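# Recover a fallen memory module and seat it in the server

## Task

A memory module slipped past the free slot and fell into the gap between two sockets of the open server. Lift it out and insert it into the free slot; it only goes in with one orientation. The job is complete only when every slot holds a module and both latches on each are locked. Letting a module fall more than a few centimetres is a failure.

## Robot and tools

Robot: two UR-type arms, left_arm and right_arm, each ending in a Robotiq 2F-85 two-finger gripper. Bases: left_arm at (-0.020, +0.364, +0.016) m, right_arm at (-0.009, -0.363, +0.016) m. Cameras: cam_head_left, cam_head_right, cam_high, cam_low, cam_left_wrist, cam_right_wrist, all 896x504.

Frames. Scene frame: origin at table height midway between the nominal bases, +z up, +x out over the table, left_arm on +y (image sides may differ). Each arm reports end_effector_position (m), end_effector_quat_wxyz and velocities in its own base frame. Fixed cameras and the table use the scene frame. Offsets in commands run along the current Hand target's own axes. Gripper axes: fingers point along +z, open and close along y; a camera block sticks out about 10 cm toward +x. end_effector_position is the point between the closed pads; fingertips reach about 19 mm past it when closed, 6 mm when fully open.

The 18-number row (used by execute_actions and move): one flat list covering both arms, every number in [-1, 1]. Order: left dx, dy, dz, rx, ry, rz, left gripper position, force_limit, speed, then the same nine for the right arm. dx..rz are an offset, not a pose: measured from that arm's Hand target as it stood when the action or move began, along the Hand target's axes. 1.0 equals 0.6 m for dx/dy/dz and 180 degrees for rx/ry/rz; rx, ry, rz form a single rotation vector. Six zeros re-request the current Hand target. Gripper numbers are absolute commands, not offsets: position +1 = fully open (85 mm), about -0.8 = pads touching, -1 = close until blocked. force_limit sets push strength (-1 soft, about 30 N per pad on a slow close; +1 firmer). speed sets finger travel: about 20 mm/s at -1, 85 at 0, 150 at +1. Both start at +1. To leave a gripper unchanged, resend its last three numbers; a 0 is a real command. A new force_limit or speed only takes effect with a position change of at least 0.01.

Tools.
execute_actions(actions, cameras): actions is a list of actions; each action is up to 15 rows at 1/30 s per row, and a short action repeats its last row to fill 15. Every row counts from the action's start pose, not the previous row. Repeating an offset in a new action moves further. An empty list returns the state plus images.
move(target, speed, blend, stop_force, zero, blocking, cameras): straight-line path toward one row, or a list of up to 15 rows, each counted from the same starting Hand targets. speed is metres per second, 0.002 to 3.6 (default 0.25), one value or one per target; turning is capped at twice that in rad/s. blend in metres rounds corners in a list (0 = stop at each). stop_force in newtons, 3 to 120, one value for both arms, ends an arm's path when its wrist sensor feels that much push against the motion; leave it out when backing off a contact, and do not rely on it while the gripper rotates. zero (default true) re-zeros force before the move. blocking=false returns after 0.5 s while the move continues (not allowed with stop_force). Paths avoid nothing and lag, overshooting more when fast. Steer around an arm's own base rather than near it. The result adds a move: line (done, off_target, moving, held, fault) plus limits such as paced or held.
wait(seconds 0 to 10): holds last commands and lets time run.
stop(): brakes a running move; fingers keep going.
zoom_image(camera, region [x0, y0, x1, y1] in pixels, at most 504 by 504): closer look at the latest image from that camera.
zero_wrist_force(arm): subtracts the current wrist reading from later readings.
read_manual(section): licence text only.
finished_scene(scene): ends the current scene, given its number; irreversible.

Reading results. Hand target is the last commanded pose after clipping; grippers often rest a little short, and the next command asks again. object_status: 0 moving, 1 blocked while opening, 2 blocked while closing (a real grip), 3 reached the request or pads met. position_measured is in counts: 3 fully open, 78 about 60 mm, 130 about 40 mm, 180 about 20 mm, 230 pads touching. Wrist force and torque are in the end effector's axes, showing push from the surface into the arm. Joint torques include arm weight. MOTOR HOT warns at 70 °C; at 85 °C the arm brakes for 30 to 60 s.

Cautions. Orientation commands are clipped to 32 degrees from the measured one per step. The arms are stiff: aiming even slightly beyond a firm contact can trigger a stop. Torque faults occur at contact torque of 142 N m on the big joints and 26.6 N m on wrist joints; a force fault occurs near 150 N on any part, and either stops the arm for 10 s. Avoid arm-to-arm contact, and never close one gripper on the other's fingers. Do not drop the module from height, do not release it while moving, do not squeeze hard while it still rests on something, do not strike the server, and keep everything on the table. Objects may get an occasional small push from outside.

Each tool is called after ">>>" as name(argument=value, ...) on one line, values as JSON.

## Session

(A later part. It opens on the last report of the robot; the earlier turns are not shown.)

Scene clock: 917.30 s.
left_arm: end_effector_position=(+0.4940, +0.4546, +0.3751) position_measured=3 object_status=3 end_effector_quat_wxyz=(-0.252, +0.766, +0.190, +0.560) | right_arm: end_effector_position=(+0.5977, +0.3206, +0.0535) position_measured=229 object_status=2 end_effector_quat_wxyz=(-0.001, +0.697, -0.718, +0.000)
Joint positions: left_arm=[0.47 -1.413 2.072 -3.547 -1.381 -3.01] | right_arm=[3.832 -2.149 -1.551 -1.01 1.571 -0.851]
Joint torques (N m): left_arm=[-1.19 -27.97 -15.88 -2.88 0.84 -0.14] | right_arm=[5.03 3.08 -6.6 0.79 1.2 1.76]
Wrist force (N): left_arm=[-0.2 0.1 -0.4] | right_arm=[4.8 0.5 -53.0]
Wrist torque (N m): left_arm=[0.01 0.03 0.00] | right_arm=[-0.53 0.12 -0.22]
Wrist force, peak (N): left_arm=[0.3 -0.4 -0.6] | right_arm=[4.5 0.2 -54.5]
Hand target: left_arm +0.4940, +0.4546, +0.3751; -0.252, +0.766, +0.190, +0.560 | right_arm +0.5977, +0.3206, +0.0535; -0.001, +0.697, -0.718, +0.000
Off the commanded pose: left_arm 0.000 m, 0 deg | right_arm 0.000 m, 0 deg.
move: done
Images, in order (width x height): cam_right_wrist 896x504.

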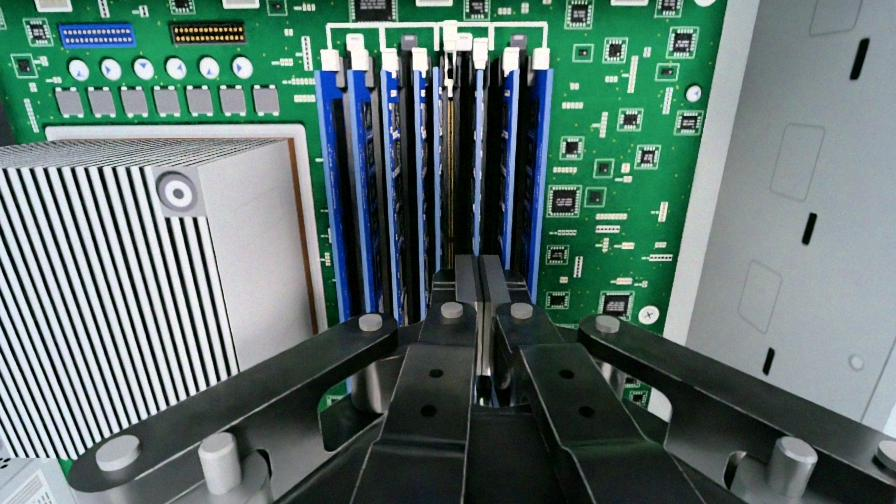

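>>> move(target=[[0,0,0,0,0,0,1,1,1,0,0,-0.002,0,0,0,-0.641,0,0],[0,0,0,0,0,0,1,1,1,0,0,-0.02,0,0,0,-1,0,0],[0,0,0,0,0,0,1,1,1,-0.0733,0,-0.02,0,0,0,-1,0,0],[0,0,0,0,0,0,1,1,1,-0.0733,0,-0.011,0,0,0,-1,0,0]], speed=[0.02,0.05,0.1,0.03], cameras=[])

>>> move(target=[0,0,0,0,0,0,1,1,1,0,0,0.02,0,0,0,-1,0,0], speed=0.012, stop_force=70, cameras=["cam_right_wrist"])

>>> zoom_image(camera="cam_right_wrist", region=[400, 150, 550, 290])

Scene clock: 930.67 s.
left_arm: end_effector_position=(+0.4940, +0.4546, +0.3751) position_measured=3 object_status=3 end_effector_quat_wxyz=(-0.252, +0.766, +0.190, +0.560) | right_arm: end_effector_position=(+0.5990, +0.3646, +0.0603) position_measured=232 object_status=3 end_effector_quat_wxyz=(-0.001, +0.697, -0.718, +0.000)
Joint positions: left_arm=[0.47 -1.413 2.072 -3.547 -1.381 -3.01] | right_arm=[3.88 -2.189 -1.464 -1.058 1.571 -0.803]
Joint torques (N m): left_arm=[-2.11 -28.07 -14.48 -3.11 0.92 0.12] | right_arm=[8.58 44.18 14.8 4.84 -1.61 2.73]
Wrist force (N): left_arm=[0.4 0.2 -0.4] | right_arm=[-1.3 -3.0 3.8]
Wrist torque (N m): left_arm=[0.03 -0.05 0.01] | right_arm=[-0.52 0.13 -0.13]
Wrist force, peak (N): left_arm=[0.2 0.0 -0.9] | right_arm=[4.5 0.2 -55.0]
Hand target: left_arm +0.4940, +0.4546, +0.3751; -0.252, +0.766, +0.190, +0.560 | right_arm +0.5990, +0.3646, +0.0601; -0.001, +0.697, -0.718, +0.000
Off the commanded pose: left_arm 0.000 m, 0 deg | right_arm 0.000 m, 0 deg.
move: done
No camera images: "cameras" was empty.

Scene clock: 932.37 s.
left_arm: end_effector_position=(+0.4940, +0.4546, +0.3751) position_measured=3 object_status=3 end_effector_quat_wxyz=(-0.252, +0.766, +0.190, +0.560) | right_arm: end_effector_position=(+0.5991, +0.3647, +0.0555) position_measured=232 object_status=3 end_effector_quat_wxyz=(-0.001, +0.697, -0.718, +0.000)
Joint positions: left_arm=[0.47 -1.413 2.072 -3.547 -1.381 -3.01] | right_arm=[3.88 -2.194 -1.468 -1.047 1.57 -0.803]
Joint torques (N m): left_arm=[-2.28 -28.01 -14.75 -3.01 0.94 -0.1] | right_arm=[7.51 7.1 1.86 -4.68 0.62 2.3]
Wrist force (N): left_arm=[-0.1 -0.1 -0.1] | right_arm=[7.1 1.2 -68.7]
Wrist torque (N m): left_arm=[-0.02 0.01 0.00] | right_arm=[-0.62 0.10 -0.13]
Wrist force, peak (N): left_arm=[0.8 -0.2 -0.2] | right_arm=[10.3 2.4 -80.0]
Hand target: left_arm +0.4940, +0.4546, +0.3751; -0.252, +0.766, +0.190, +0.560 | right_arm +0.5991, +0.3647, +0.0555; -0.001, +0.697, -0.718, +0.000 (not the last commanded pose)
Off the commanded pose: left_arm 0.000 m, 0 deg | right_arm 0.007 m, 0 deg.
move: contact (right_arm)
Images, in order (width x height): cam_right_wrist 896x504.

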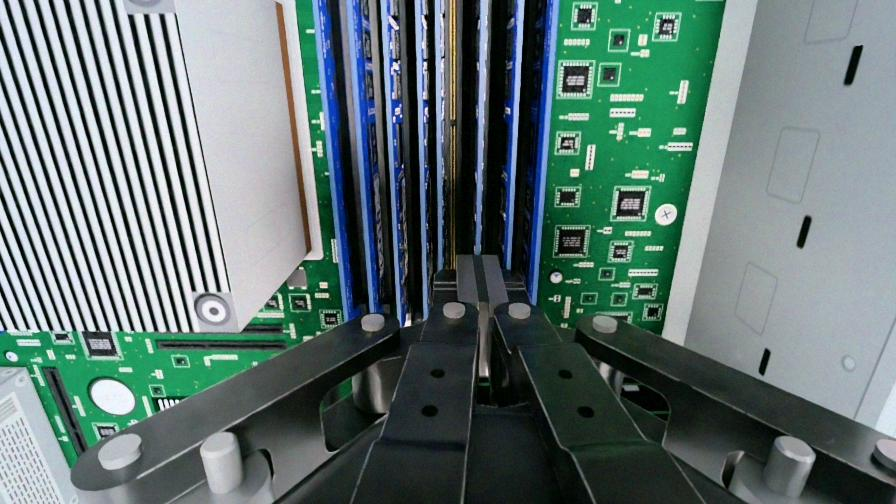

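Scaled by 3.360 from the camera's 896x504 image, which has a finer 1280x720 frame.

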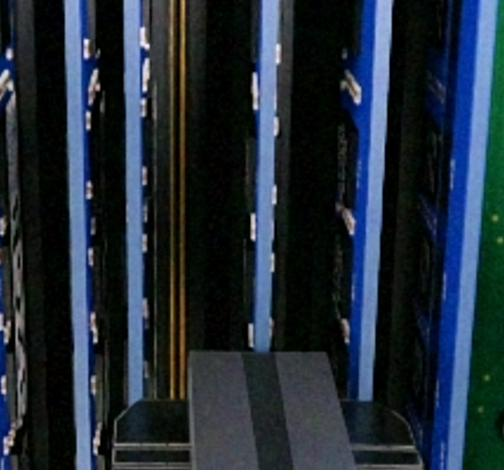

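>>> move(target=[[0,0,0,0,0,0,1,1,1,0,0,-0.01,0,0,0,-1,0,0],[0,0,0,0,0,0,1,1,1,0.1475,0,-0.01,0,0,0,-1,0,0]], speed=[0.05,0.12], cameras=[])

>>> move(target=[0,0,0,0,0,0,1,1,1,0,0,0.02,0,0,0,-1,0,0], speed=0.012, stop_force=70, cameras=[])

>>> move(target=[0,0,0,0,0,0,1,1,1,-0.03,0,-0.08,0,0,0,-1,0,0], speed=0.15, cameras=["cam_right_wrist"])

>>> zoom_image(camera="cam_right_wrist", region=[380, 90, 500, 190])

Scene clock: 942.93 s.
left_arm: end_effector_position=(+0.4940, +0.4546, +0.3751) position_measured=3 object_status=3 end_effector_quat_wxyz=(-0.252, +0.766, +0.190, +0.560) | right_arm: end_effector_position=(+0.5965, +0.2765, +0.0613) position_measured=232 object_status=3 end_effector_quat_wxyz=(-0.001, +0.697, -0.718, +0.000)
Joint positions: left_arm=[0.47 -1.413 2.072 -3.547 -1.381 -3.01] | right_arm=[3.78 -2.097 -1.615 -0.998 1.571 -0.903]
Joint torques (N m): left_arm=[-1.28 -28.14 -14.64 -3.12 0.85 0] | right_arm=[-9.29 52.37 14.29 4.77 1.3 -2.77]
Wrist force (N): left_arm=[0.3 0.3 -0.4] | right_arm=[-1.6 -3.4 3.9]
Wrist torque (N m): left_arm=[0.05 -0.05 0.00] | right_arm=[-0.58 0.19 0.02]
Wrist force, peak (N): left_arm=[0.6 0.0 -0.6] | right_arm=[7.0 0.6 -70.4]
Hand target: left_arm +0.4940, +0.4546, +0.3751; -0.252, +0.766, +0.190, +0.560 | right_arm +0.5965, +0.2762, +0.0613; -0.001, +0.697, -0.718, +0.000
Off the commanded pose: left_arm 0.000 m, 0 deg | right_arm 0.000 m, 0 deg.
move: done
No camera images: "cameras" was empty.

Scene clock: 944.60 s.
left_arm: end_effector_position=(+0.4940, +0.4546, +0.3751) position_measured=3 object_status=3 end_effector_quat_wxyz=(-0.252, +0.766, +0.190, +0.560) | right_arm: end_effector_position=(+0.5966, +0.2763, +0.0562) position_measured=232 object_status=3 end_effector_quat_wxyz=(-0.001, +0.697, -0.718, +0.000)
Joint positions: left_arm=[0.47 -1.413 2.072 -3.547 -1.381 -3.01] | right_arm=[3.779 -2.104 -1.62 -0.985 1.571 -0.903]
Joint torques (N m): left_arm=[-2 -27.79 -14.39 -2.95 0.79 -0.05] | right_arm=[-4.18 10.95 7.71 -2.2 1.37 -2.79]
Wrist force (N): left_arm=[0.2 0.1 -0.5] | right_arm=[9.4 6.9 -63.5]
Wrist torque (N m): left_arm=[0.01 -0.03 0.00] | right_arm=[-0.74 0.15 0.01]
Wrist force, peak (N): left_arm=[0.2 0.2 -0.7] | right_arm=[13.2 9.2 -71.2]
Hand target: left_arm +0.4940, +0.4546, +0.3751; -0.252, +0.766, +0.190, +0.560 | right_arm +0.5966, +0.2763, +0.0562; -0.001, +0.697, -0.718, +0.000 (not the last commanded pose)
Off the commanded pose: left_arm 0.000 m, 0 deg | right_arm 0.007 m, 0 deg.
move: contact (right_arm)
No camera images: "cameras" was empty.

Scene clock: 945.67 s.
left_arm: end_effector_position=(+0.4940, +0.4546, +0.3751) position_measured=3 object_status=3 end_effector_quat_wxyz=(-0.252, +0.766, +0.190, +0.560) | right_arm: end_effector_position=(+0.5971, +0.2942, +0.1041) position_measured=232 object_status=3 end_effector_quat_wxyz=(-0.001, +0.697, -0.718, +0.000)
Joint positions: left_arm=[0.47 -1.413 2.072 -3.547 -1.381 -3.01] | right_arm=[3.801 -2.064 -1.543 -1.102 1.571 -0.882]
Joint torques (N m): left_arm=[-1.78 -28.21 -14.41 -2.99 0.74 -0.21] | right_arm=[7.97 53.17 28.39 0.66 -1.57 2.75]
Wrist force (N): left_arm=[0.2 0.0 -0.4] | right_arm=[-2.4 -3.9 3.9]
Wrist torque (N m): left_arm=[0.00 -0.02 0.00] | right_arm=[-0.66 0.30 -0.13]
Wrist force, peak (N): left_arm=[0.4 -0.1 -0.6] | right_arm=[9.3 7.1 -63.5]
Hand target: left_arm +0.4940, +0.4546, +0.3751; -0.252, +0.766, +0.190, +0.560 | right_arm +0.5971, +0.2942, +0.1043; -0.001, +0.697, -0.718, +0.000
Off the commanded pose: left_arm 0.000 m, 0 deg | right_arm 0.000 m, 0 deg.
move: done
Images, in order (width x height): cam_right_wrist 896x504.

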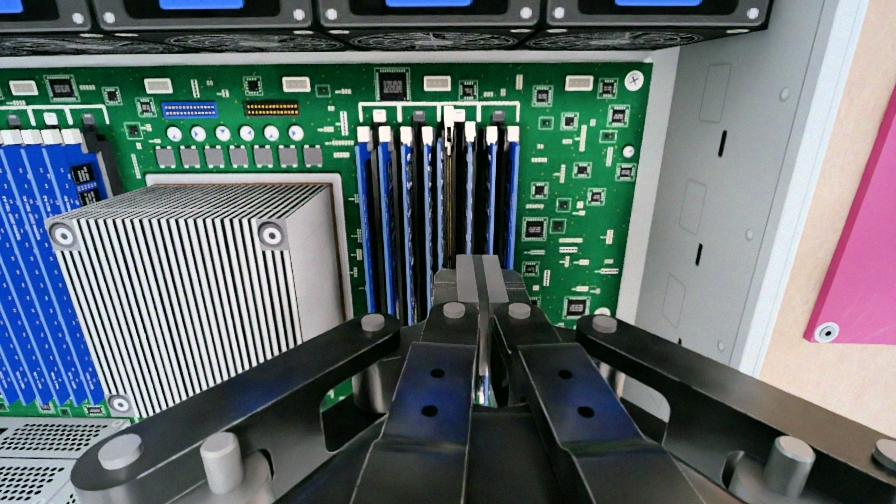

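Scaled by 4.200 from the camera's 896x504 image, which has a finer 1280x720 frame.

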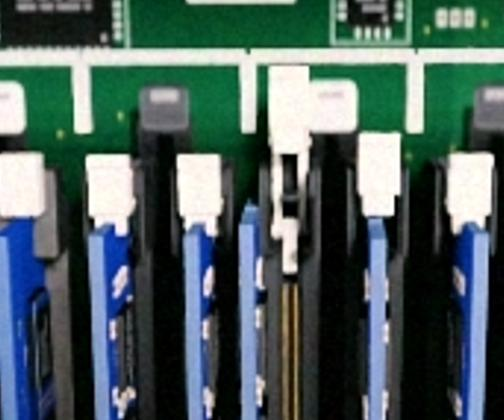

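>>> move(target=[0,0,0,0,0,0,1,1,1,0.0537,0,0.073,0,0,0,-1,0,0], speed=0.15, cameras=[])

>>> move(target=[0,0,0,0,0,0,1,1,1,0,0,0.02,0,0,0,-1,0,0], speed=0.01, stop_force=90, cameras=[])

>>> move(target=[0,0,0,0,0,0,1,1,1,-0.0537,0,-0.08,0,0,0,-1,0,0], speed=0.15, cameras=["cam_right_wrist"])

>>> zoom_image(camera="cam_right_wrist", region=[380, 90, 500, 190])

Scene clock: 960.43 s.
left_arm: end_effector_position=(+0.4940, +0.4546, +0.3751) position_measured=3 object_status=3 end_effector_quat_wxyz=(-0.252, +0.766, +0.190, +0.560) | right_arm: end_effector_position=(+0.5962, +0.2622, +0.0605) position_measured=232 object_status=3 end_effector_quat_wxyz=(-0.001, +0.697, -0.718, +0.000)
Joint positions: left_arm=[0.47 -1.413 2.072 -3.547 -1.381 -3.01] | right_arm=[3.762 -2.085 -1.637 -0.987 1.571 -0.921]
Joint torques (N m): left_arm=[-1.75 -28.66 -13.73 -2.93 0.91 -0.04] | right_arm=[-9.05 38.1 12.87 4.83 1.23 -2.88]
Wrist force (N): left_arm=[0.1 0.3 0.0] | right_arm=[-2.3 -3.9 3.9]
Wrist torque (N m): left_arm=[0.06 0.00 0.00] | right_arm=[-0.66 0.29 0.02]
Wrist force, peak (N): left_arm=[0.1 0.4 -0.9] | right_arm=[-1.8 -4.1 4.5]
Hand target: left_arm +0.4940, +0.4546, +0.3751; -0.252, +0.766, +0.190, +0.560 | right_arm +0.5962, +0.2621, +0.0604; -0.001, +0.697, -0.718, +0.000
Off the commanded pose: left_arm 0.000 m, 0 deg | right_arm 0.000 m, 0 deg.
move: done
No camera images: "cameras" was empty.

Scene clock: 962.30 s.
left_arm: end_effector_position=(+0.4940, +0.4546, +0.3751) position_measured=3 object_status=3 end_effector_quat_wxyz=(-0.252, +0.766, +0.190, +0.560) | right_arm: end_effector_position=(+0.5963, +0.2622, +0.0549) position_measured=232 object_status=3 end_effector_quat_wxyz=(-0.002, +0.697, -0.718, +0.000)
Joint positions: left_arm=[0.47 -1.413 2.072 -3.547 -1.381 -3.01] | right_arm=[3.762 -2.093 -1.642 -0.974 1.571 -0.921]
Joint torques (N m): left_arm=[-1.7 -27.9 -14.8 -2.84 0.76 -0.08] | right_arm=[-3.27 -1.42 2.59 -2.35 1.22 -2.9]
Wrist force (N): left_arm=[0.3 0.0 -0.2] | right_arm=[12.1 12.3 -81.8]
Wrist torque (N m): left_arm=[-0.01 -0.04 0.00] | right_arm=[-0.94 0.15 0.00]
Wrist force, peak (N): left_arm=[0.2 -0.2 -0.7] | right_arm=[15.2 15.1 -93.9]
Hand target: left_arm +0.4940, +0.4546, +0.3751; -0.252, +0.766, +0.190, +0.560 | right_arm +0.5963, +0.2622, +0.0549; -0.002, +0.697, -0.718, +0.000 (not the last commanded pose)
Off the commanded pose: left_arm 0.000 m, 0 deg | right_arm 0.007 m, 0 deg.
move: contact (right_arm)
No camera images: "cameras" was empty.

Scene clock: 963.37 s.
left_arm: end_effector_position=(+0.4940, +0.4546, +0.3751) position_measured=3 object_status=3 end_effector_quat_wxyz=(-0.252, +0.766, +0.190, +0.560) | right_arm: end_effector_position=(+0.5972, +0.2942, +0.1029) position_measured=232 object_status=3 end_effector_quat_wxyz=(-0.002, +0.697, -0.718, +0.000)
Joint positions: left_arm=[0.47 -1.413 2.072 -3.547 -1.381 -3.01] | right_arm=[3.801 -2.065 -1.545 -1.099 1.571 -0.882]
Joint torques (N m): left_arm=[-2.04 -28.28 -14.06 -2.95 0.81 -0.09] | right_arm=[7.46 52.44 29.14 0.55 -1.57 2.69]
Wrist force (N): left_arm=[0.2 -0.2 -0.1] | right_arm=[-1.4 -3.8 3.7]
Wrist torque (N m): left_arm=[-0.04 -0.04 0.00] | right_arm=[-0.65 0.15 -0.13]
Wrist force, peak (N): left_arm=[0.1 -0.1 -0.7] | right_arm=[12.2 12.2 -82.5]
Hand target: left_arm +0.4940, +0.4546, +0.3751; -0.252, +0.766, +0.190, +0.560 | right_arm +0.5972, +0.2943, +0.1030; -0.002, +0.697, -0.718, +0.000
Off the commanded pose: left_arm 0.000 m, 0 deg | right_arm 0.000 m, 0 deg.
move: done
Images, in order (width x height): cam_right_wrist 896x504.

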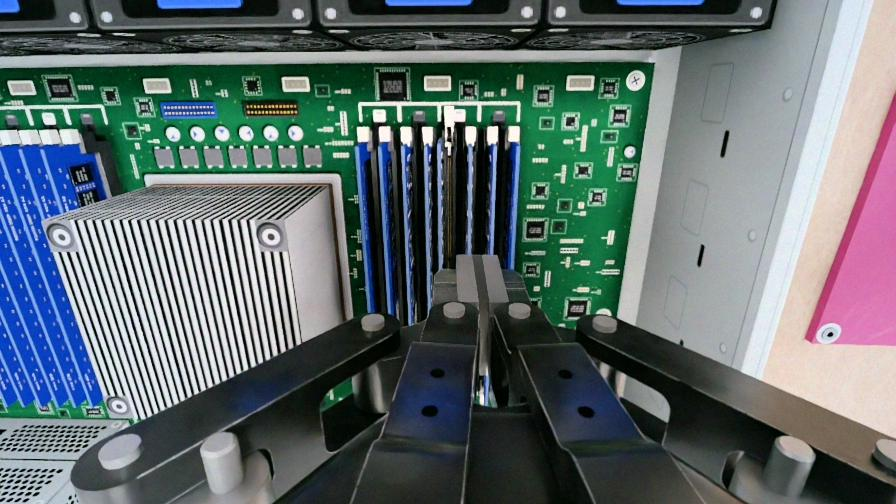

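Scaled by 4.200 from the camera's 896x504 image, which has a finer 1280x720 frame.

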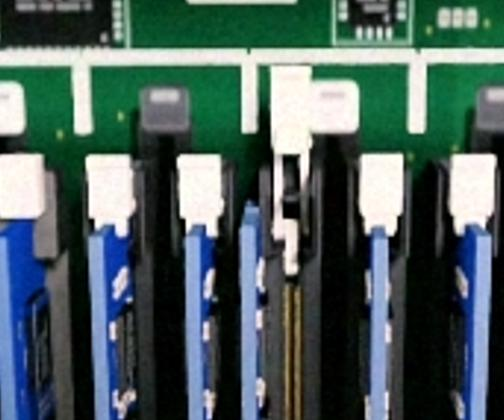

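>>> move(target=[0,0,0,0,0,0,1,1,1,-0.145,0,0,0,0,0,-1,0,0], speed=0.2, cameras=["cam_right_wrist"])

>>> zoom_image(camera="cam_right_wrist", region=[380, 180, 500, 280])

Scene clock: 970.83 s.
left_arm: end_effector_position=(+0.4940, +0.4546, +0.3751) position_measured=3 object_status=3 end_effector_quat_wxyz=(-0.252, +0.766, +0.190, +0.560) | right_arm: end_effector_position=(+0.5997, +0.3811, +0.1032) position_measured=232 object_status=3 end_effector_quat_wxyz=(-0.002, +0.697, -0.718, +0.000)
Joint positions: left_arm=[0.47 -1.413 2.072 -3.547 -1.381 -3.01] | right_arm=[3.897 -2.163 -1.386 -1.16 1.57 -0.786]
Joint torques (N m): left_arm=[-1.66 -28.29 -14.09 -2.95 0.99 -0.12] | right_arm=[8.35 41.92 29.61 0.62 -1.64 2.62]
Wrist force (N): left_arm=[0.0 0.1 -0.5] | right_arm=[-1.2 -3.8 3.8]
Wrist torque (N m): left_arm=[0.02 -0.01 0.00] | right_arm=[-0.65 0.14 -0.13]
Wrist force, peak (N): left_arm=[-0.1 -0.1 -0.9] | right_arm=[-3.2 -3.4 4.0]
Hand target: left_arm +0.4940, +0.4546, +0.3751; -0.252, +0.766, +0.190, +0.560 | right_arm +0.5998, +0.3812, +0.1032; -0.002, +0.697, -0.718, +0.000
Off the commanded pose: left_arm 0.000 m, 0 deg | right_arm 0.000 m, 0 deg.
move: done
Images, in order (width x height): cam_right_wrist 896x504.

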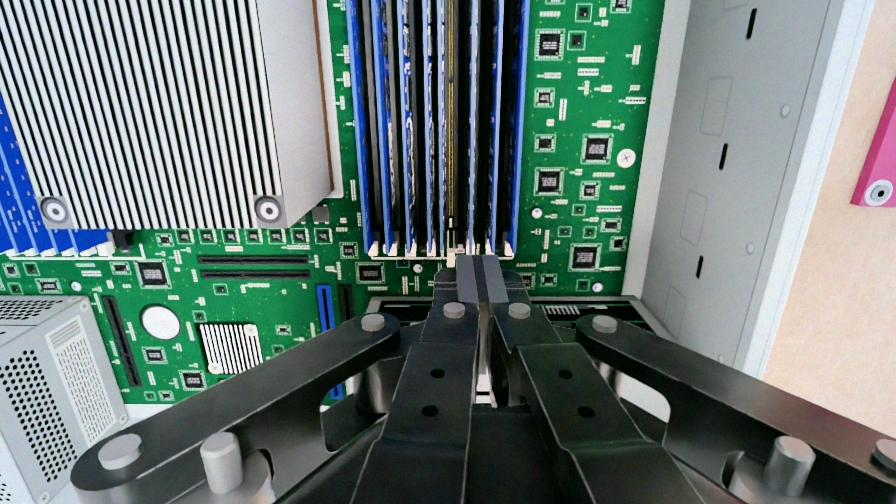

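Scaled by 4.200 from the camera's 896x504 image, which has a finer 1280x720 frame.

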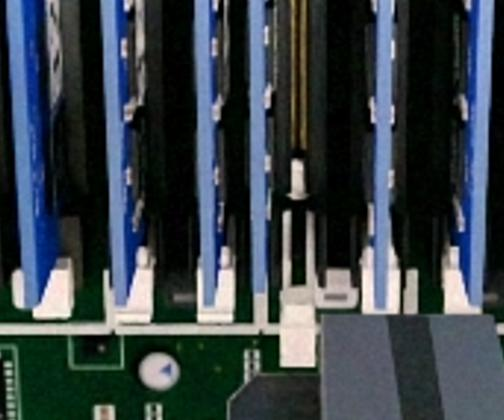

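>>> move(target=[0,0,0,0,0,0,1,1,1,0.1011,-0.0167,0.0653,0,0,0,-1,0,0], speed=0.2, cameras=["cam_right_wrist"])

>>> zoom_image(camera="cam_right_wrist", region=[400, 190, 520, 290])

>>> move(target=[0,0,0,0,0,0,1,1,1,0,0,0.02,0,0,0,-1,0,0], speed=0.005, stop_force=3, cameras=["cam_right_wrist"])

>>> zoom_image(camera="cam_right_wrist", region=[400, 190, 520, 290])

Scene clock: 988.60 s.
left_arm: end_effector_position=(+0.4940, +0.4546, +0.3751) position_measured=3 object_status=3 end_effector_quat_wxyz=(-0.252, +0.766, +0.190, +0.560) | right_arm: end_effector_position=(+0.6081, +0.3205, +0.0641) position_measured=232 object_status=3 end_effector_quat_wxyz=(-0.002, +0.696, -0.718, +0.000)
Joint positions: left_arm=[0.47 -1.413 2.072 -3.547 -1.381 -3.01] | right_arm=[3.822 -2.154 -1.512 -1.042 1.571 -0.861]
Joint torques (N m): left_arm=[-1.23 -29.05 -13.99 -2.89 0.81 -0.03] | right_arm=[-10.71 42.46 15.06 4.99 1.31 -2.95]
Wrist force (N): left_arm=[-0.2 0.1 -0.2] | right_arm=[-1.3 -3.6 3.6]
Wrist torque (N m): left_arm=[0.01 0.03 0.01] | right_arm=[-0.61 0.13 0.02]
Wrist force, peak (N): left_arm=[0.0 0.2 -0.8] | right_arm=[-0.4 -3.9 4.4]
Hand target: left_arm +0.4940, +0.4546, +0.3751; -0.252, +0.766, +0.190, +0.560 | right_arm +0.6081, +0.3204, +0.0639; -0.002, +0.697, -0.718, +0.000
Off the commanded pose: left_arm 0.000 m, 0 deg | right_arm 0.000 m, 0 deg.
move: done
Images, in order (width x height): cam_right_wrist 896x504.

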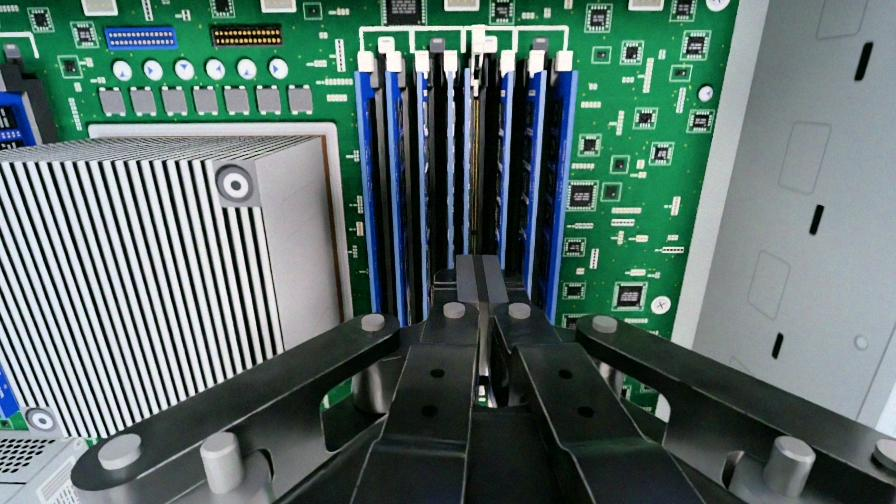

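Scaled by 4.200 from the camera's 896x504 image, which has a finer 1280x720 frame.

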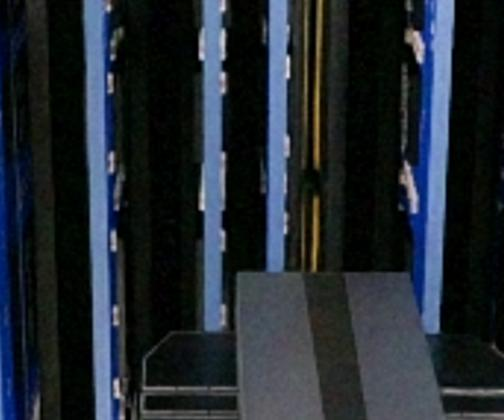

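Scene clock: 991.50 s.
left_arm: end_effector_position=(+0.4940, +0.4546, +0.3751) position_measured=3 object_status=3 end_effector_quat_wxyz=(-0.252, +0.766, +0.190, +0.560) | right_arm: end_effector_position=(+0.6081, +0.3204, +0.0559) position_measured=232 object_status=3 end_effector_quat_wxyz=(-0.002, +0.696, -0.718, +0.000)
Joint positions: left_arm=[0.47 -1.413 2.072 -3.547 -1.381 -3.01] | right_arm=[3.822 -2.164 -1.519 -1.025 1.571 -0.861]
Joint torques (N m): left_arm=[-0.98 -27.53 -13.62 -2.92 0.83 -0.09] | right_arm=[-1.24 52.63 26.7 0.23 1.34 -2.92]
Wrist force (N): left_arm=[0.3 -0.1 -0.3] | right_arm=[-2.0 -3.6 -0.6]
Wrist torque (N m): left_arm=[-0.01 -0.04 0.00] | right_arm=[-0.61 0.18 0.02]
Wrist force, peak (N): left_arm=[-0.2 0.6 -0.6] | right_arm=[1.0 -3.6 -5.6]
Hand target: left_arm +0.4940, +0.4546, +0.3751; -0.252, +0.766, +0.190, +0.560 | right_arm +0.6081, +0.3204, +0.0559; -0.002, +0.697, -0.718, +0.000 (not the last commanded pose)
Off the commanded pose: left_arm 0.000 m, 0 deg | right_arm 0.004 m, 0 deg.
move: contact (right_arm)
Images, in order (width x height): cam_right_wrist 896x504.

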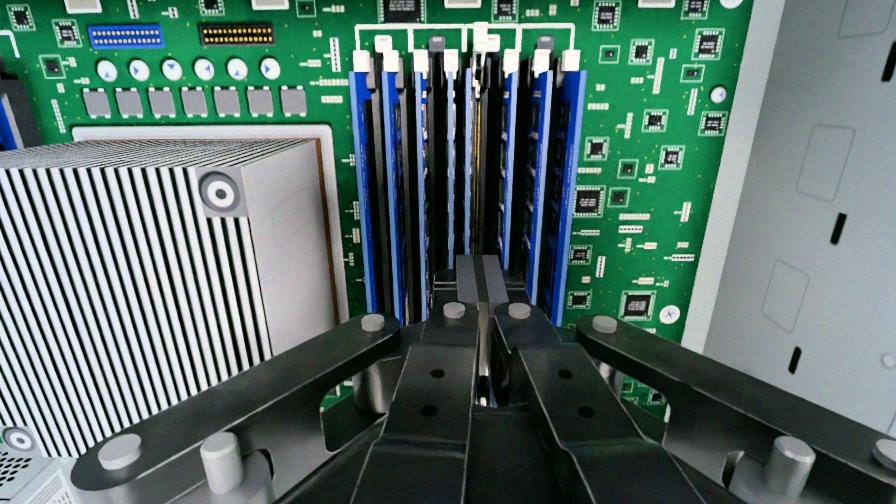

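Scaled by 4.200 from the camera's 896x504 image, which has a finer 1280x720 frame.

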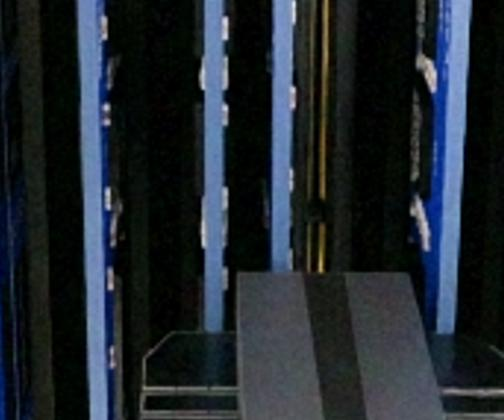

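>>> move(target=[[0,0,0,0,0,0,1,1,1,0,0,-0.012,0,0,0,-1,0,0],[0,0,0,0,0,0,1,1,1,0,-0.0157,-0.012,0,0,0,-1,0,0]], speed=[0.05,0.05])

>>> move(target=[0,0,0,0,0,0,1,1,1,0,0,0.02,0,0,0,-1,0,0], speed=0.005, stop_force=4)

Scene clock: 998.87 s.
left_arm: end_effector_position=(+0.4940, +0.4546, +0.3751) position_measured=3 object_status=3 end_effector_quat_wxyz=(-0.252, +0.766, +0.190, +0.560) | right_arm: end_effector_position=(+0.6174, +0.3201, +0.0632) position_measured=232 object_status=3 end_effector_quat_wxyz=(-0.002, +0.697, -0.718, +0.000)
Joint positions: left_arm=[0.47 -1.413 2.072 -3.547 -1.381 -3.01] | right_arm=[3.813 -2.172 -1.484 -1.052 1.571 -0.87]
Joint torques (N m): left_arm=[-1.66 -28.2 -13.77 -2.97 0.83 -0.03] | right_arm=[-9.02 44.03 28 0.45 1.19 -2.83]
Wrist force (N): left_arm=[-0.2 0.4 -0.3] | right_arm=[-1.5 -3.6 3.6]
Wrist torque (N m): left_arm=[0.06 0.02 0.01] | right_arm=[-0.62 0.17 0.02]
Wrist force, peak (N): left_arm=[0.2 -0.2 -0.9] | right_arm=[-1.6 -3.9 3.9]
Hand target: left_arm +0.4940, +0.4546, +0.3751; -0.252, +0.766, +0.190, +0.560 | right_arm +0.6175, +0.3201, +0.0632; -0.002, +0.697, -0.718, +0.000
Off the commanded pose: left_arm 0.000 m, 0 deg | right_arm 0.000 m, 0 deg.
move: done

Scene clock: 1001.10 s.
left_arm: end_effector_position=(+0.4940, +0.4546, +0.3751) position_measured=3 object_status=3 end_effector_quat_wxyz=(-0.252, +0.766, +0.190, +0.560) | right_arm: end_effector_position=(+0.6175, +0.3201, +0.0583) position_measured=232 object_status=3 end_effector_quat_wxyz=(-0.002, +0.696, -0.718, +0.000)
Joint positions: left_arm=[0.47 -1.413 2.072 -3.547 -1.381 -3.01] | right_arm=[3.813 -2.178 -1.488 -1.042 1.571 -0.87]
Joint torques (N m): left_arm=[-1.78 -28 -13.71 -2.97 0.88 -0.18] | right_arm=[-5.68 53.13 25.46 0.16 1.35 -2.9]
Wrist force (N): left_arm=[0.0 -0.1 -0.2] | right_arm=[-1.4 -3.6 -1.5]
Wrist torque (N m): left_arm=[-0.02 0.00 0.00] | right_arm=[-0.68 0.16 0.02]
Wrist force, peak (N): left_arm=[0.4 -0.2 -0.7] | right_arm=[-1.5 -3.6 -5.8]
Hand target: left_arm +0.4940, +0.4546, +0.3751; -0.252, +0.766, +0.190, +0.560 | right_arm +0.6175, +0.3201, +0.0583; -0.002, +0.697, -0.718, +0.000 (not the last commanded pose)
Off the commanded pose: left_arm 0.000 m, 0 deg | right_arm 0.007 m, 0 deg.
move: contact (right_arm)

>>> move(target=[[0,0,0,0,0,0,1,1,1,0,0,-0.008,0,0,0,-1,0,0],[0,0,0,0,0,0,1,1,1,0,0.015,-0.008,0,0,0,-1,0,0]], speed=[0.05,0.05])

>>> move(target=[0,0,0,0,0,0,1,1,1,0,0,0.02,0,0,0,-1,0,0], speed=0.005, stop_force=6)

>>> move(target=[0,0,0,0,0,0,1,1,1,0,0.0055,0.0015,0,0,0,-1,0,0], speed=0.01, cameras=["cam_right_wrist"])

>>> zoom_image(camera="cam_right_wrist", region=[400, 190, 520, 290])

Scene clock: 1017.80 s.
left_arm: end_effector_position=(+0.4940, +0.4546, +0.3751) position_measured=3 object_status=3 end_effector_quat_wxyz=(-0.252, +0.766, +0.190, +0.560) | right_arm: end_effector_position=(+0.6086, +0.3204, +0.0631) position_measured=232 object_status=3 end_effector_quat_wxyz=(-0.002, +0.697, -0.718, +0.000)
Joint positions: left_arm=[0.47 -1.413 2.072 -3.547 -1.381 -3.01] | right_arm=[3.821 -2.157 -1.511 -1.041 1.571 -0.861]
Joint torques (N m): left_arm=[-1.28 -28.37 -13.93 -2.99 0.81 -0.04] | right_arm=[8.36 55.84 14.83 5.03 0.18 2.72]
Wrist force (N): left_arm=[0.3 0.2 -0.6] | right_arm=[-1.3 -3.9 3.5]
Wrist torque (N m): left_arm=[0.04 -0.03 0.00] | right_arm=[-0.66 0.13 -0.13]
Wrist force, peak (N): left_arm=[-0.1 -0.6 -0.7] | right_arm=[-1.2 -4.1 3.9]
Hand target: left_arm +0.4940, +0.4546, +0.3751; -0.252, +0.766, +0.190, +0.560 | right_arm +0.6085, +0.3204, +0.0631; -0.002, +0.697, -0.718, +0.000
Off the commanded pose: left_arm 0.000 m, 0 deg | right_arm 0.000 m, 0 deg.
move: done

Scene clock: 1020.53 s.
left_arm: end_effector_position=(+0.4940, +0.4546, +0.3751) position_measured=3 object_status=3 end_effector_quat_wxyz=(-0.252, +0.766, +0.190, +0.560) | right_arm: end_effector_position=(+0.6086, +0.3204, +0.0558) position_measured=232 object_status=3 end_effector_quat_wxyz=(-0.002, +0.697, -0.718, +0.000)
Joint positions: left_arm=[0.47 -1.413 2.072 -3.547 -1.381 -3.01] | right_arm=[3.821 -2.165 -1.518 -1.025 1.571 -0.861]
Joint torques (N m): left_arm=[-1.45 -28.47 -14.03 -2.97 0.87 -0.01] | right_arm=[8.49 50.34 24.99 -0.23 1.37 2.78]
Wrist force (N): left_arm=[0.4 -0.1 -0.4] | right_arm=[-1.2 -3.9 -4.3]
Wrist torque (N m): left_arm=[-0.02 -0.06 -0.01] | right_arm=[-0.65 0.13 -0.13]
Wrist force, peak (N): left_arm=[0.6 -0.3 -0.5] | right_arm=[1.8 -3.7 -8.8]
Hand target: left_arm +0.4940, +0.4546, +0.3751; -0.252, +0.766, +0.190, +0.560 | right_arm +0.6086, +0.3204, +0.0558; -0.002, +0.697, -0.718, +0.000 (not the last commanded pose)
Off the commanded pose: left_arm 0.000 m, 0 deg | right_arm 0.005 m, 0 deg.
move: contact (right_arm)

Scene clock: 1021.30 s.
left_arm: end_effector_position=(+0.4940, +0.4546, +0.3751) position_measured=3 object_status=3 end_effector_quat_wxyz=(-0.252, +0.766, +0.190, +0.560) | right_arm: end_effector_position=(+0.6054, +0.3205, +0.0550) position_measured=232 object_status=3 end_effector_quat_wxyz=(-0.002, +0.696, -0.718, +0.000)
Joint positions: left_arm=[0.47 -1.413 2.072 -3.547 -1.381 -3.01] | right_arm=[3.824 -2.16 -1.529 -1.02 1.571 -0.858]
Joint torques (N m): left_arm=[-0.73 -28.45 -13.89 -3.02 0.91 -0.02] | right_arm=[14.86 36.53 -0.62 -0.07 1.48 2.64]
Wrist force (N): left_arm=[0.4 0.0 -0.4] | right_arm=[2.5 -16.9 -19.4]
Wrist torque (N m): left_arm=[0.00 -0.07 0.00] | right_arm=[-0.26 0.14 -0.12]
Wrist force, peak (N): left_arm=[0.1 0.1 -0.8] | right_arm=[2.3 -17.2 -20.5]
Hand target: left_arm +0.4940, +0.4546, +0.3751; -0.252, +0.766, +0.190, +0.560 | right_arm +0.6053, +0.3205, +0.0549; -0.002, +0.697, -0.718, +0.000
Off the commanded pose: left_arm 0.000 m, 0 deg | right_arm 0.000 m, 0 deg.
move: done
Images, in order (width x height): cam_right_wrist 896x504.

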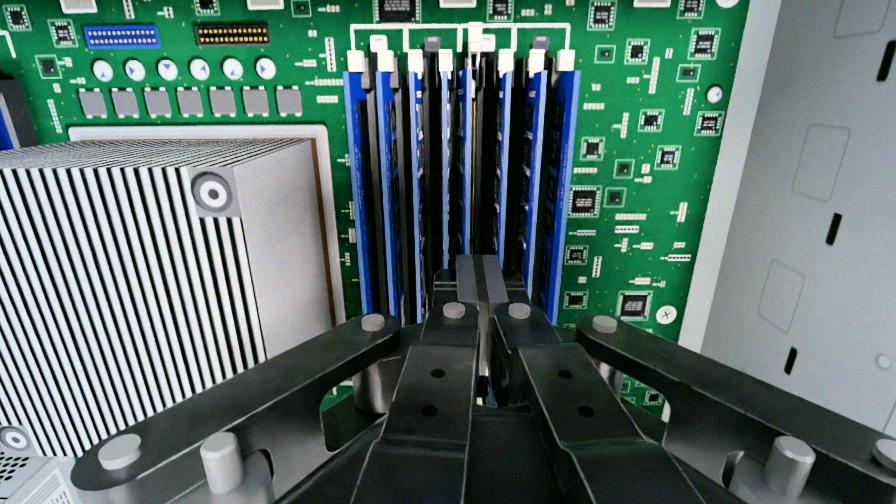

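Scaled by 4.200 from the camera's 896x504 image, which has a finer 1280x720 frame.

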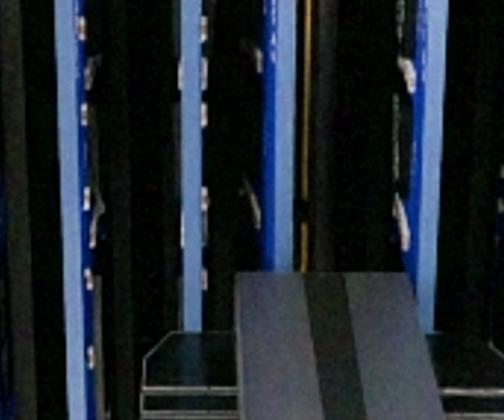

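>>> move(target=[0,0,0,0,0,0,1,1,1,0,0,-0.015,0,0,0,-1,0,0], speed=0.05, cameras=["cam_right_wrist"])

>>> zoom_image(camera="cam_right_wrist", region=[400, 190, 520, 290])

>>> zoom_image(camera="cam_right_wrist", region=[400, 30, 520, 130])

Scene clock: 1027.20 s.
left_arm: end_effector_position=(+0.4940, +0.4546, +0.3751) position_measured=3 object_status=3 end_effector_quat_wxyz=(-0.252, +0.766, +0.190, +0.560) | right_arm: end_effector_position=(+0.6052, +0.3205, +0.0638) position_measured=232 object_status=3 end_effector_quat_wxyz=(-0.002, +0.697, -0.718, +0.000)
Joint positions: left_arm=[0.47 -1.413 2.072 -3.547 -1.381 -3.01] | right_arm=[3.825 -2.15 -1.521 -1.038 1.571 -0.858]
Joint torques (N m): left_arm=[-1.63 -27.76 -12.83 -3.01 0.86 -0.18] | right_arm=[-6.92 54.93 26.04 0.39 -1.34 2.75]
Wrist force (N): left_arm=[0.1 0.1 -0.3] | right_arm=[-1.6 -4.0 3.9]
Wrist torque (N m): left_arm=[0.02 -0.02 0.00] | right_arm=[-0.68 0.18 -0.13]
Wrist force, peak (N): left_arm=[0.4 0.3 -0.7] | right_arm=[1.6 -19.8 -23.1]
Hand target: left_arm +0.4940, +0.4546, +0.3751; -0.252, +0.766, +0.190, +0.560 | right_arm +0.6052, +0.3205, +0.0639; -0.002, +0.697, -0.718, +0.000
Off the commanded pose: left_arm 0.000 m, 0 deg | right_arm 0.000 m, 0 deg.
move: done
Images, in order (width x height): cam_right_wrist 896x504.

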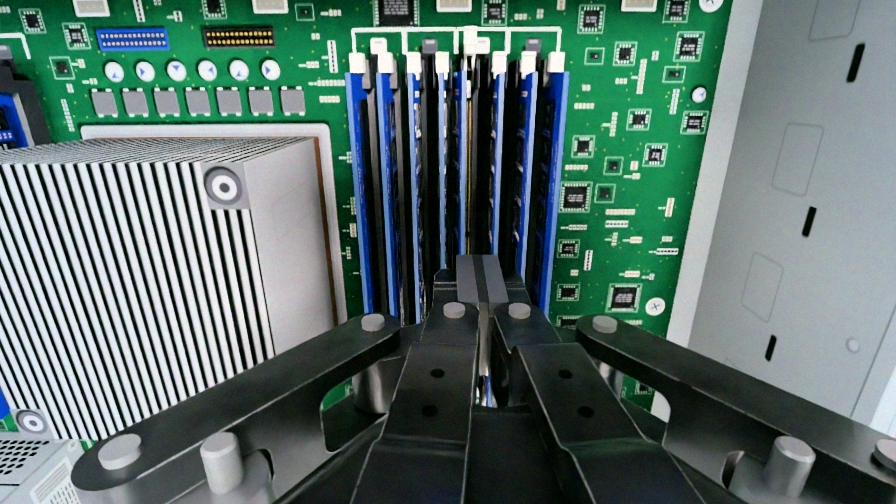

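Scaled by 4.200 from the camera's 896x504 image, which has a finer 1280x720 frame.

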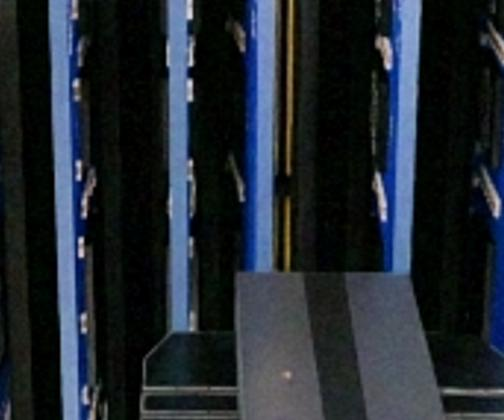

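Scaled by 4.200 from the camera's 896x504 image, which has a finer 1280x720 frame.

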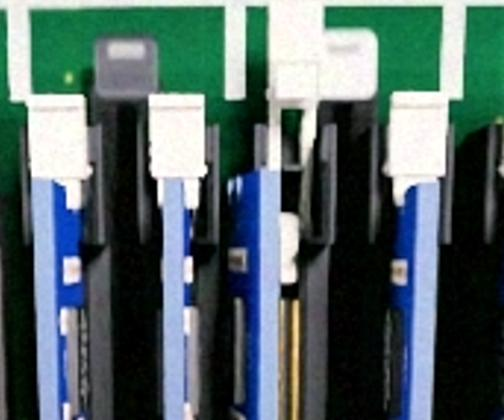

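>>> move(target=[0,0,0,0,0,0,1,1,1,0,-0.0124,0.0025,0,0,0,-0.608,0,0], speed=0.05, cameras=["cam_right_wrist"])

>>> zoom_image(camera="cam_right_wrist", region=[400, 200, 500, 280])

Scene clock: 1168.27 s.
left_arm: end_effector_position=(+0.4940, +0.4546, +0.3751) position_measured=3 object_status=3 end_effector_quat_wxyz=(-0.252, +0.766, +0.190, +0.560) | right_arm: end_effector_position=(+0.6125, +0.3203, +0.0625) position_measured=206 object_status=3 end_effector_quat_wxyz=(-0.002, +0.697, -0.718, +0.000) end_effector_velocity=(+0.002, +0.000, +0.001) end_effector_angular_velocity=(+0.001, -0.002, -0.001)
Joint positions: left_arm=[0.47 -1.413 2.072 -3.547 -1.381 -3.01] | right_arm=[3.818 -2.164 -1.5 -1.045 1.571 -0.865]
Joint velocities: left_arm=[within noise] | right_arm=[-0.001 -0.001 0.005 -0.001 0 0]
Joint torques (N m): left_arm=[-1.66 -27.91 -13.38 -2.93 0.86 -0.2] | right_arm=[-9.21 40.37 28.01 0.32 -0.77 -3.02]
Wrist force (N): left_arm=[0.3 0.1 -0.6] | right_arm=[-1.8 -3.8 3.9]
Wrist torque (N m): left_arm=[0.01 -0.04 0.00] | right_arm=[-0.64 0.21 0.02]
Wrist force, peak (N): left_arm=[0.8 -0.1 -0.4] | right_arm=[-1.6 -4.1 4.1]
Hand target: left_arm +0.4940, +0.4546, +0.3751; -0.252, +0.766, +0.190, +0.560 | right_arm +0.6127, +0.3203, +0.0625; -0.002, +0.697, -0.718, +0.000
Off the commanded pose: left_arm 0.000 m, 0 deg | right_arm 0.000 m, 0 deg.
move: done
Images, in order (width x height): cam_right_wrist 896x504.

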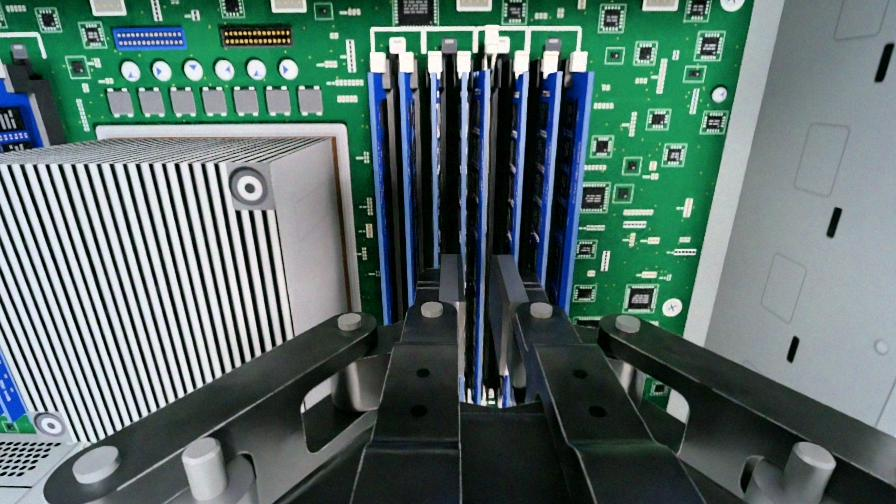

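Scaled by 5.040 from the camera's 896x504 image, which has a finer 1280x720 frame.

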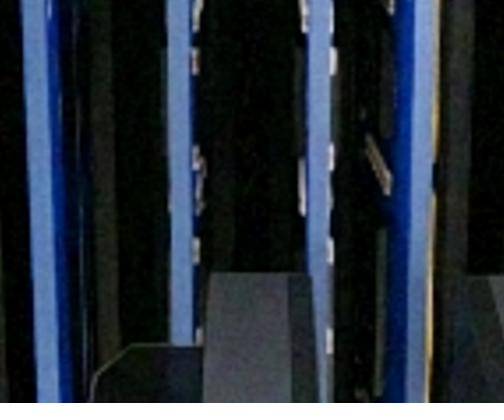

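>>> move(target=[0,0,0,0,0,0,1,1,1,0,0,0.005,0,0,0,-0.590,0,0], speed=0.02, cameras=["cam_right_wrist"])

>>> zoom_image(camera="cam_right_wrist", region=[420, 210, 520, 290])

Scene clock: 1185.77 s.
left_arm: end_effector_position=(+0.4940, +0.4546, +0.3751) position_measured=3 object_status=3 end_effector_quat_wxyz=(-0.252, +0.766, +0.190, +0.560) | right_arm: end_effector_position=(+0.6127, +0.3203, +0.0596) position_measured=204 object_status=3 end_effector_quat_wxyz=(-0.002, +0.697, -0.718, +0.000)
Joint positions: left_arm=[0.47 -1.413 2.072 -3.547 -1.381 -3.01] | right_arm=[3.817 -2.168 -1.502 -1.039 1.571 -0.865]
Joint torques (N m): left_arm=[-0.66 -27.73 -13.99 -2.98 0.93 0] | right_arm=[-9.53 41.79 15.86 5.09 1.33 -2.97]
Wrist force (N): left_arm=[0.2 0.1 -0.6] | right_arm=[-1.7 -3.9 4.0]
Wrist torque (N m): left_arm=[0.02 -0.02 0.00] | right_arm=[-0.66 0.20 0.02]
Wrist force, peak (N): left_arm=[0.2 0.2 -0.9] | right_arm=[-1.6 -4.0 4.2]
Hand target: left_arm +0.4940, +0.4546, +0.3751; -0.252, +0.766, +0.190, +0.560 | right_arm +0.6127, +0.3203, +0.0595; -0.002, +0.697, -0.718, +0.000
Off the commanded pose: left_arm 0.000 m, 0 deg | right_arm 0.000 m, 0 deg.
move: done
Images, in order (width x height): cam_right_wrist 896x504.

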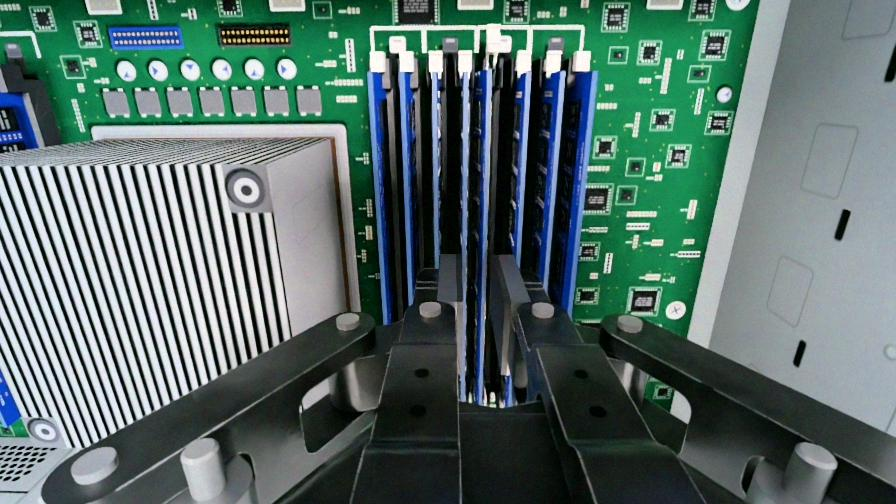

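Scaled by 5.040 from the camera's 896x504 image, which has a finer 1280x720 frame.

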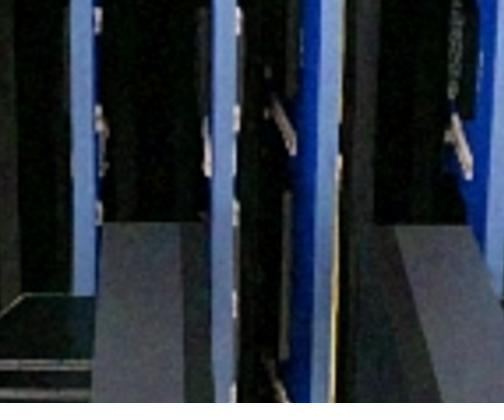

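>>> move(target=[0,0,0,0,0,0,1,1,1,0,-0.0002,0.0108,0,0,0,-0.590,0,0], speed=0.006, stop_force=5, cameras=["cam_right_wrist"])

>>> zoom_image(camera="cam_right_wrist", region=[420, 210, 520, 290])

Scene clock: 1190.93 s.
left_arm: end_effector_position=(+0.4940, +0.4546, +0.3751) position_measured=3 object_status=3 end_effector_quat_wxyz=(-0.252, +0.766, +0.190, +0.560) | right_arm: end_effector_position=(+0.6128, +0.3203, +0.0530) position_measured=204 object_status=3 end_effector_quat_wxyz=(-0.002, +0.697, -0.718, +0.000)
Joint positions: left_arm=[0.47 -1.413 2.072 -3.547 -1.381 -3.01] | right_arm=[3.817 -2.176 -1.508 -1.025 1.571 -0.865]
Joint torques (N m): left_arm=[-2.05 -28.19 -13.46 -2.96 0.97 -0.07] | right_arm=[-9.15 42.35 14.42 4.9 1.3 -2.9]
Wrist force (N): left_arm=[-0.2 0.0 -0.2] | right_arm=[-1.4 -3.7 3.8]
Wrist torque (N m): left_arm=[0.00 0.04 0.00] | right_arm=[-0.64 0.16 0.02]
Wrist force, peak (N): left_arm=[0.4 -0.4 -0.8] | right_arm=[-1.8 -4.1 3.9]
Hand target: left_arm +0.4940, +0.4546, +0.3751; -0.252, +0.766, +0.190, +0.560 | right_arm +0.6128, +0.3203, +0.0530; -0.002, +0.697, -0.718, +0.000
Off the commanded pose: left_arm 0.000 m, 0 deg | right_arm 0.000 m, 0 deg.
move: done
Images, in order (width x height): cam_right_wrist 896x504.

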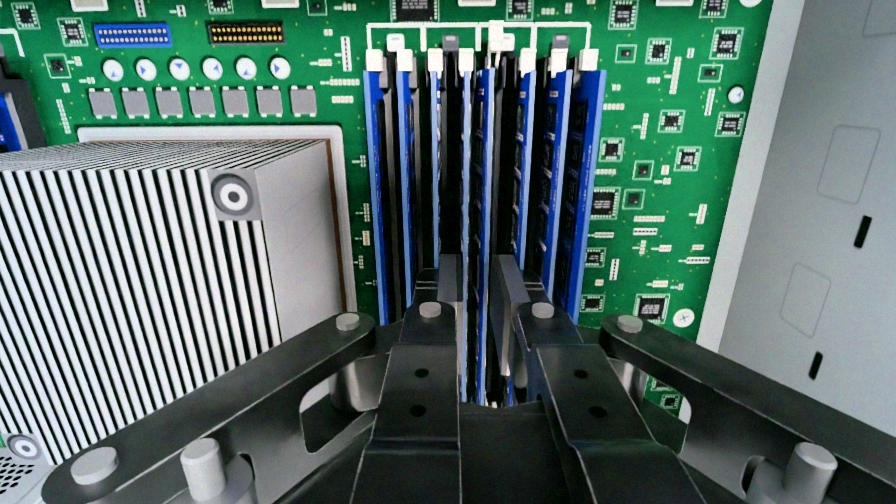

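Scaled by 5.040 from the camera's 896x504 image, which has a finer 1280x720 frame.

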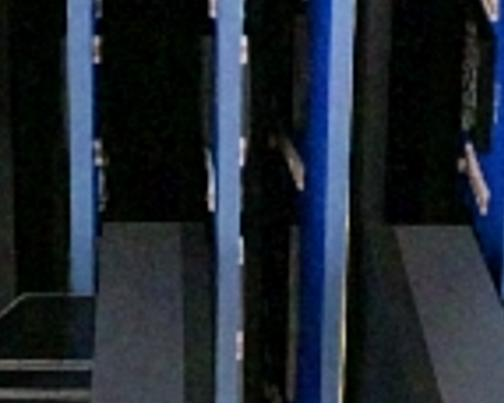

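>>> move(target=[[0,0,0,0,0,0,1,1,1,0,-0.0002,0,0,0,0,-0.602,-0.5,-1],[0,0,0,0,0,0,1,1,1,0,-0.0007,0,0,0,0,-0.614,-0.5,-1],[0,0,0,0,0,0,1,1,1,0,-0.0012,0,0,0,0,-0.626,-0.5,-1],[0,0,0,0,0,0,1,1,1,0,-0.0017,0,0,0,0,-0.638,-0.5,-1]], speed=0.01, cameras=["cam_right_wrist"])

>>> zoom_image(camera="cam_right_wrist", region=[420, 210, 520, 290])

Scene clock: 1207.93 s.
left_arm: end_effector_position=(+0.4940, +0.4546, +0.3751) position_measured=3 object_status=3 end_effector_quat_wxyz=(-0.252, +0.766, +0.190, +0.560) | right_arm: end_effector_position=(+0.6138, +0.3202, +0.0530) position_measured=210 object_status=3 end_effector_quat_wxyz=(-0.002, +0.697, -0.718, +0.000)
Joint positions: left_arm=[0.47 -1.413 2.072 -3.547 -1.381 -3.01] | right_arm=[3.816 -2.178 -1.504 -1.026 1.571 -0.866]
Joint torques (N m): left_arm=[-1.69 -28.41 -12.74 -2.97 0.85 -0.08] | right_arm=[-9.09 42.7 28.57 0.5 1.3 -3.01]
Wrist force (N): left_arm=[0.6 0.1 -0.3] | right_arm=[-1.6 -4.0 3.8]
Wrist torque (N m): left_arm=[0.02 -0.07 0.01] | right_arm=[-0.69 0.18 0.02]
Wrist force, peak (N): left_arm=[0.3 0.2 -1.0] | right_arm=[-1.5 -4.1 4.2]
Hand target: left_arm +0.4940, +0.4546, +0.3751; -0.252, +0.766, +0.190, +0.560 | right_arm +0.6138, +0.3202, +0.0530; -0.002, +0.697, -0.718, +0.000
Off the commanded pose: left_arm 0.000 m, 0 deg | right_arm 0.000 m, 0 deg.
move: done
Images, in order (width x height): cam_right_wrist 896x504.

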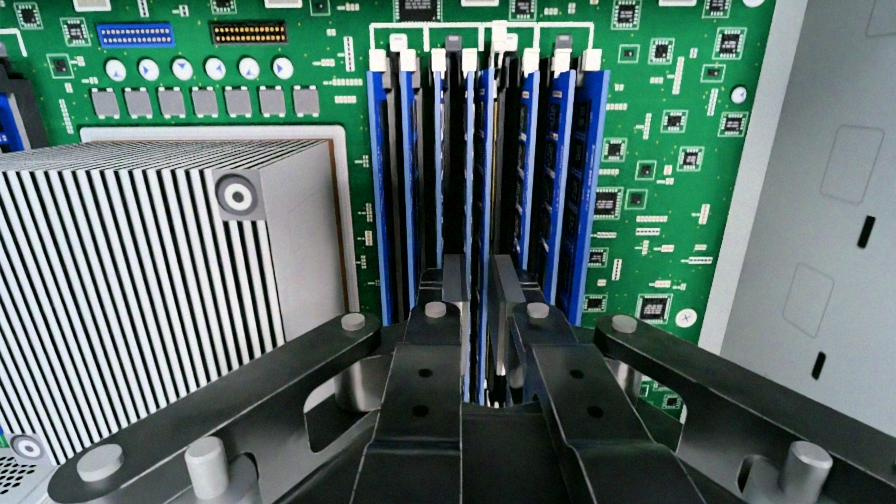

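Scaled by 5.040 from the camera's 896x504 image, which has a finer 1280x720 frame.

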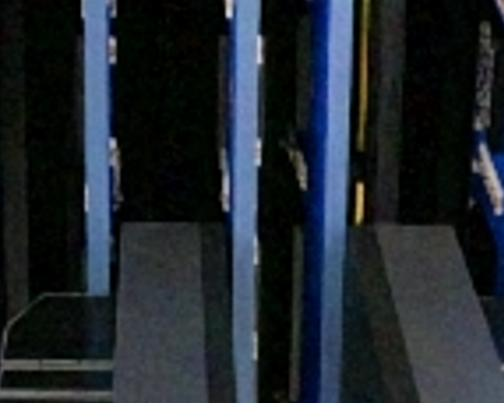

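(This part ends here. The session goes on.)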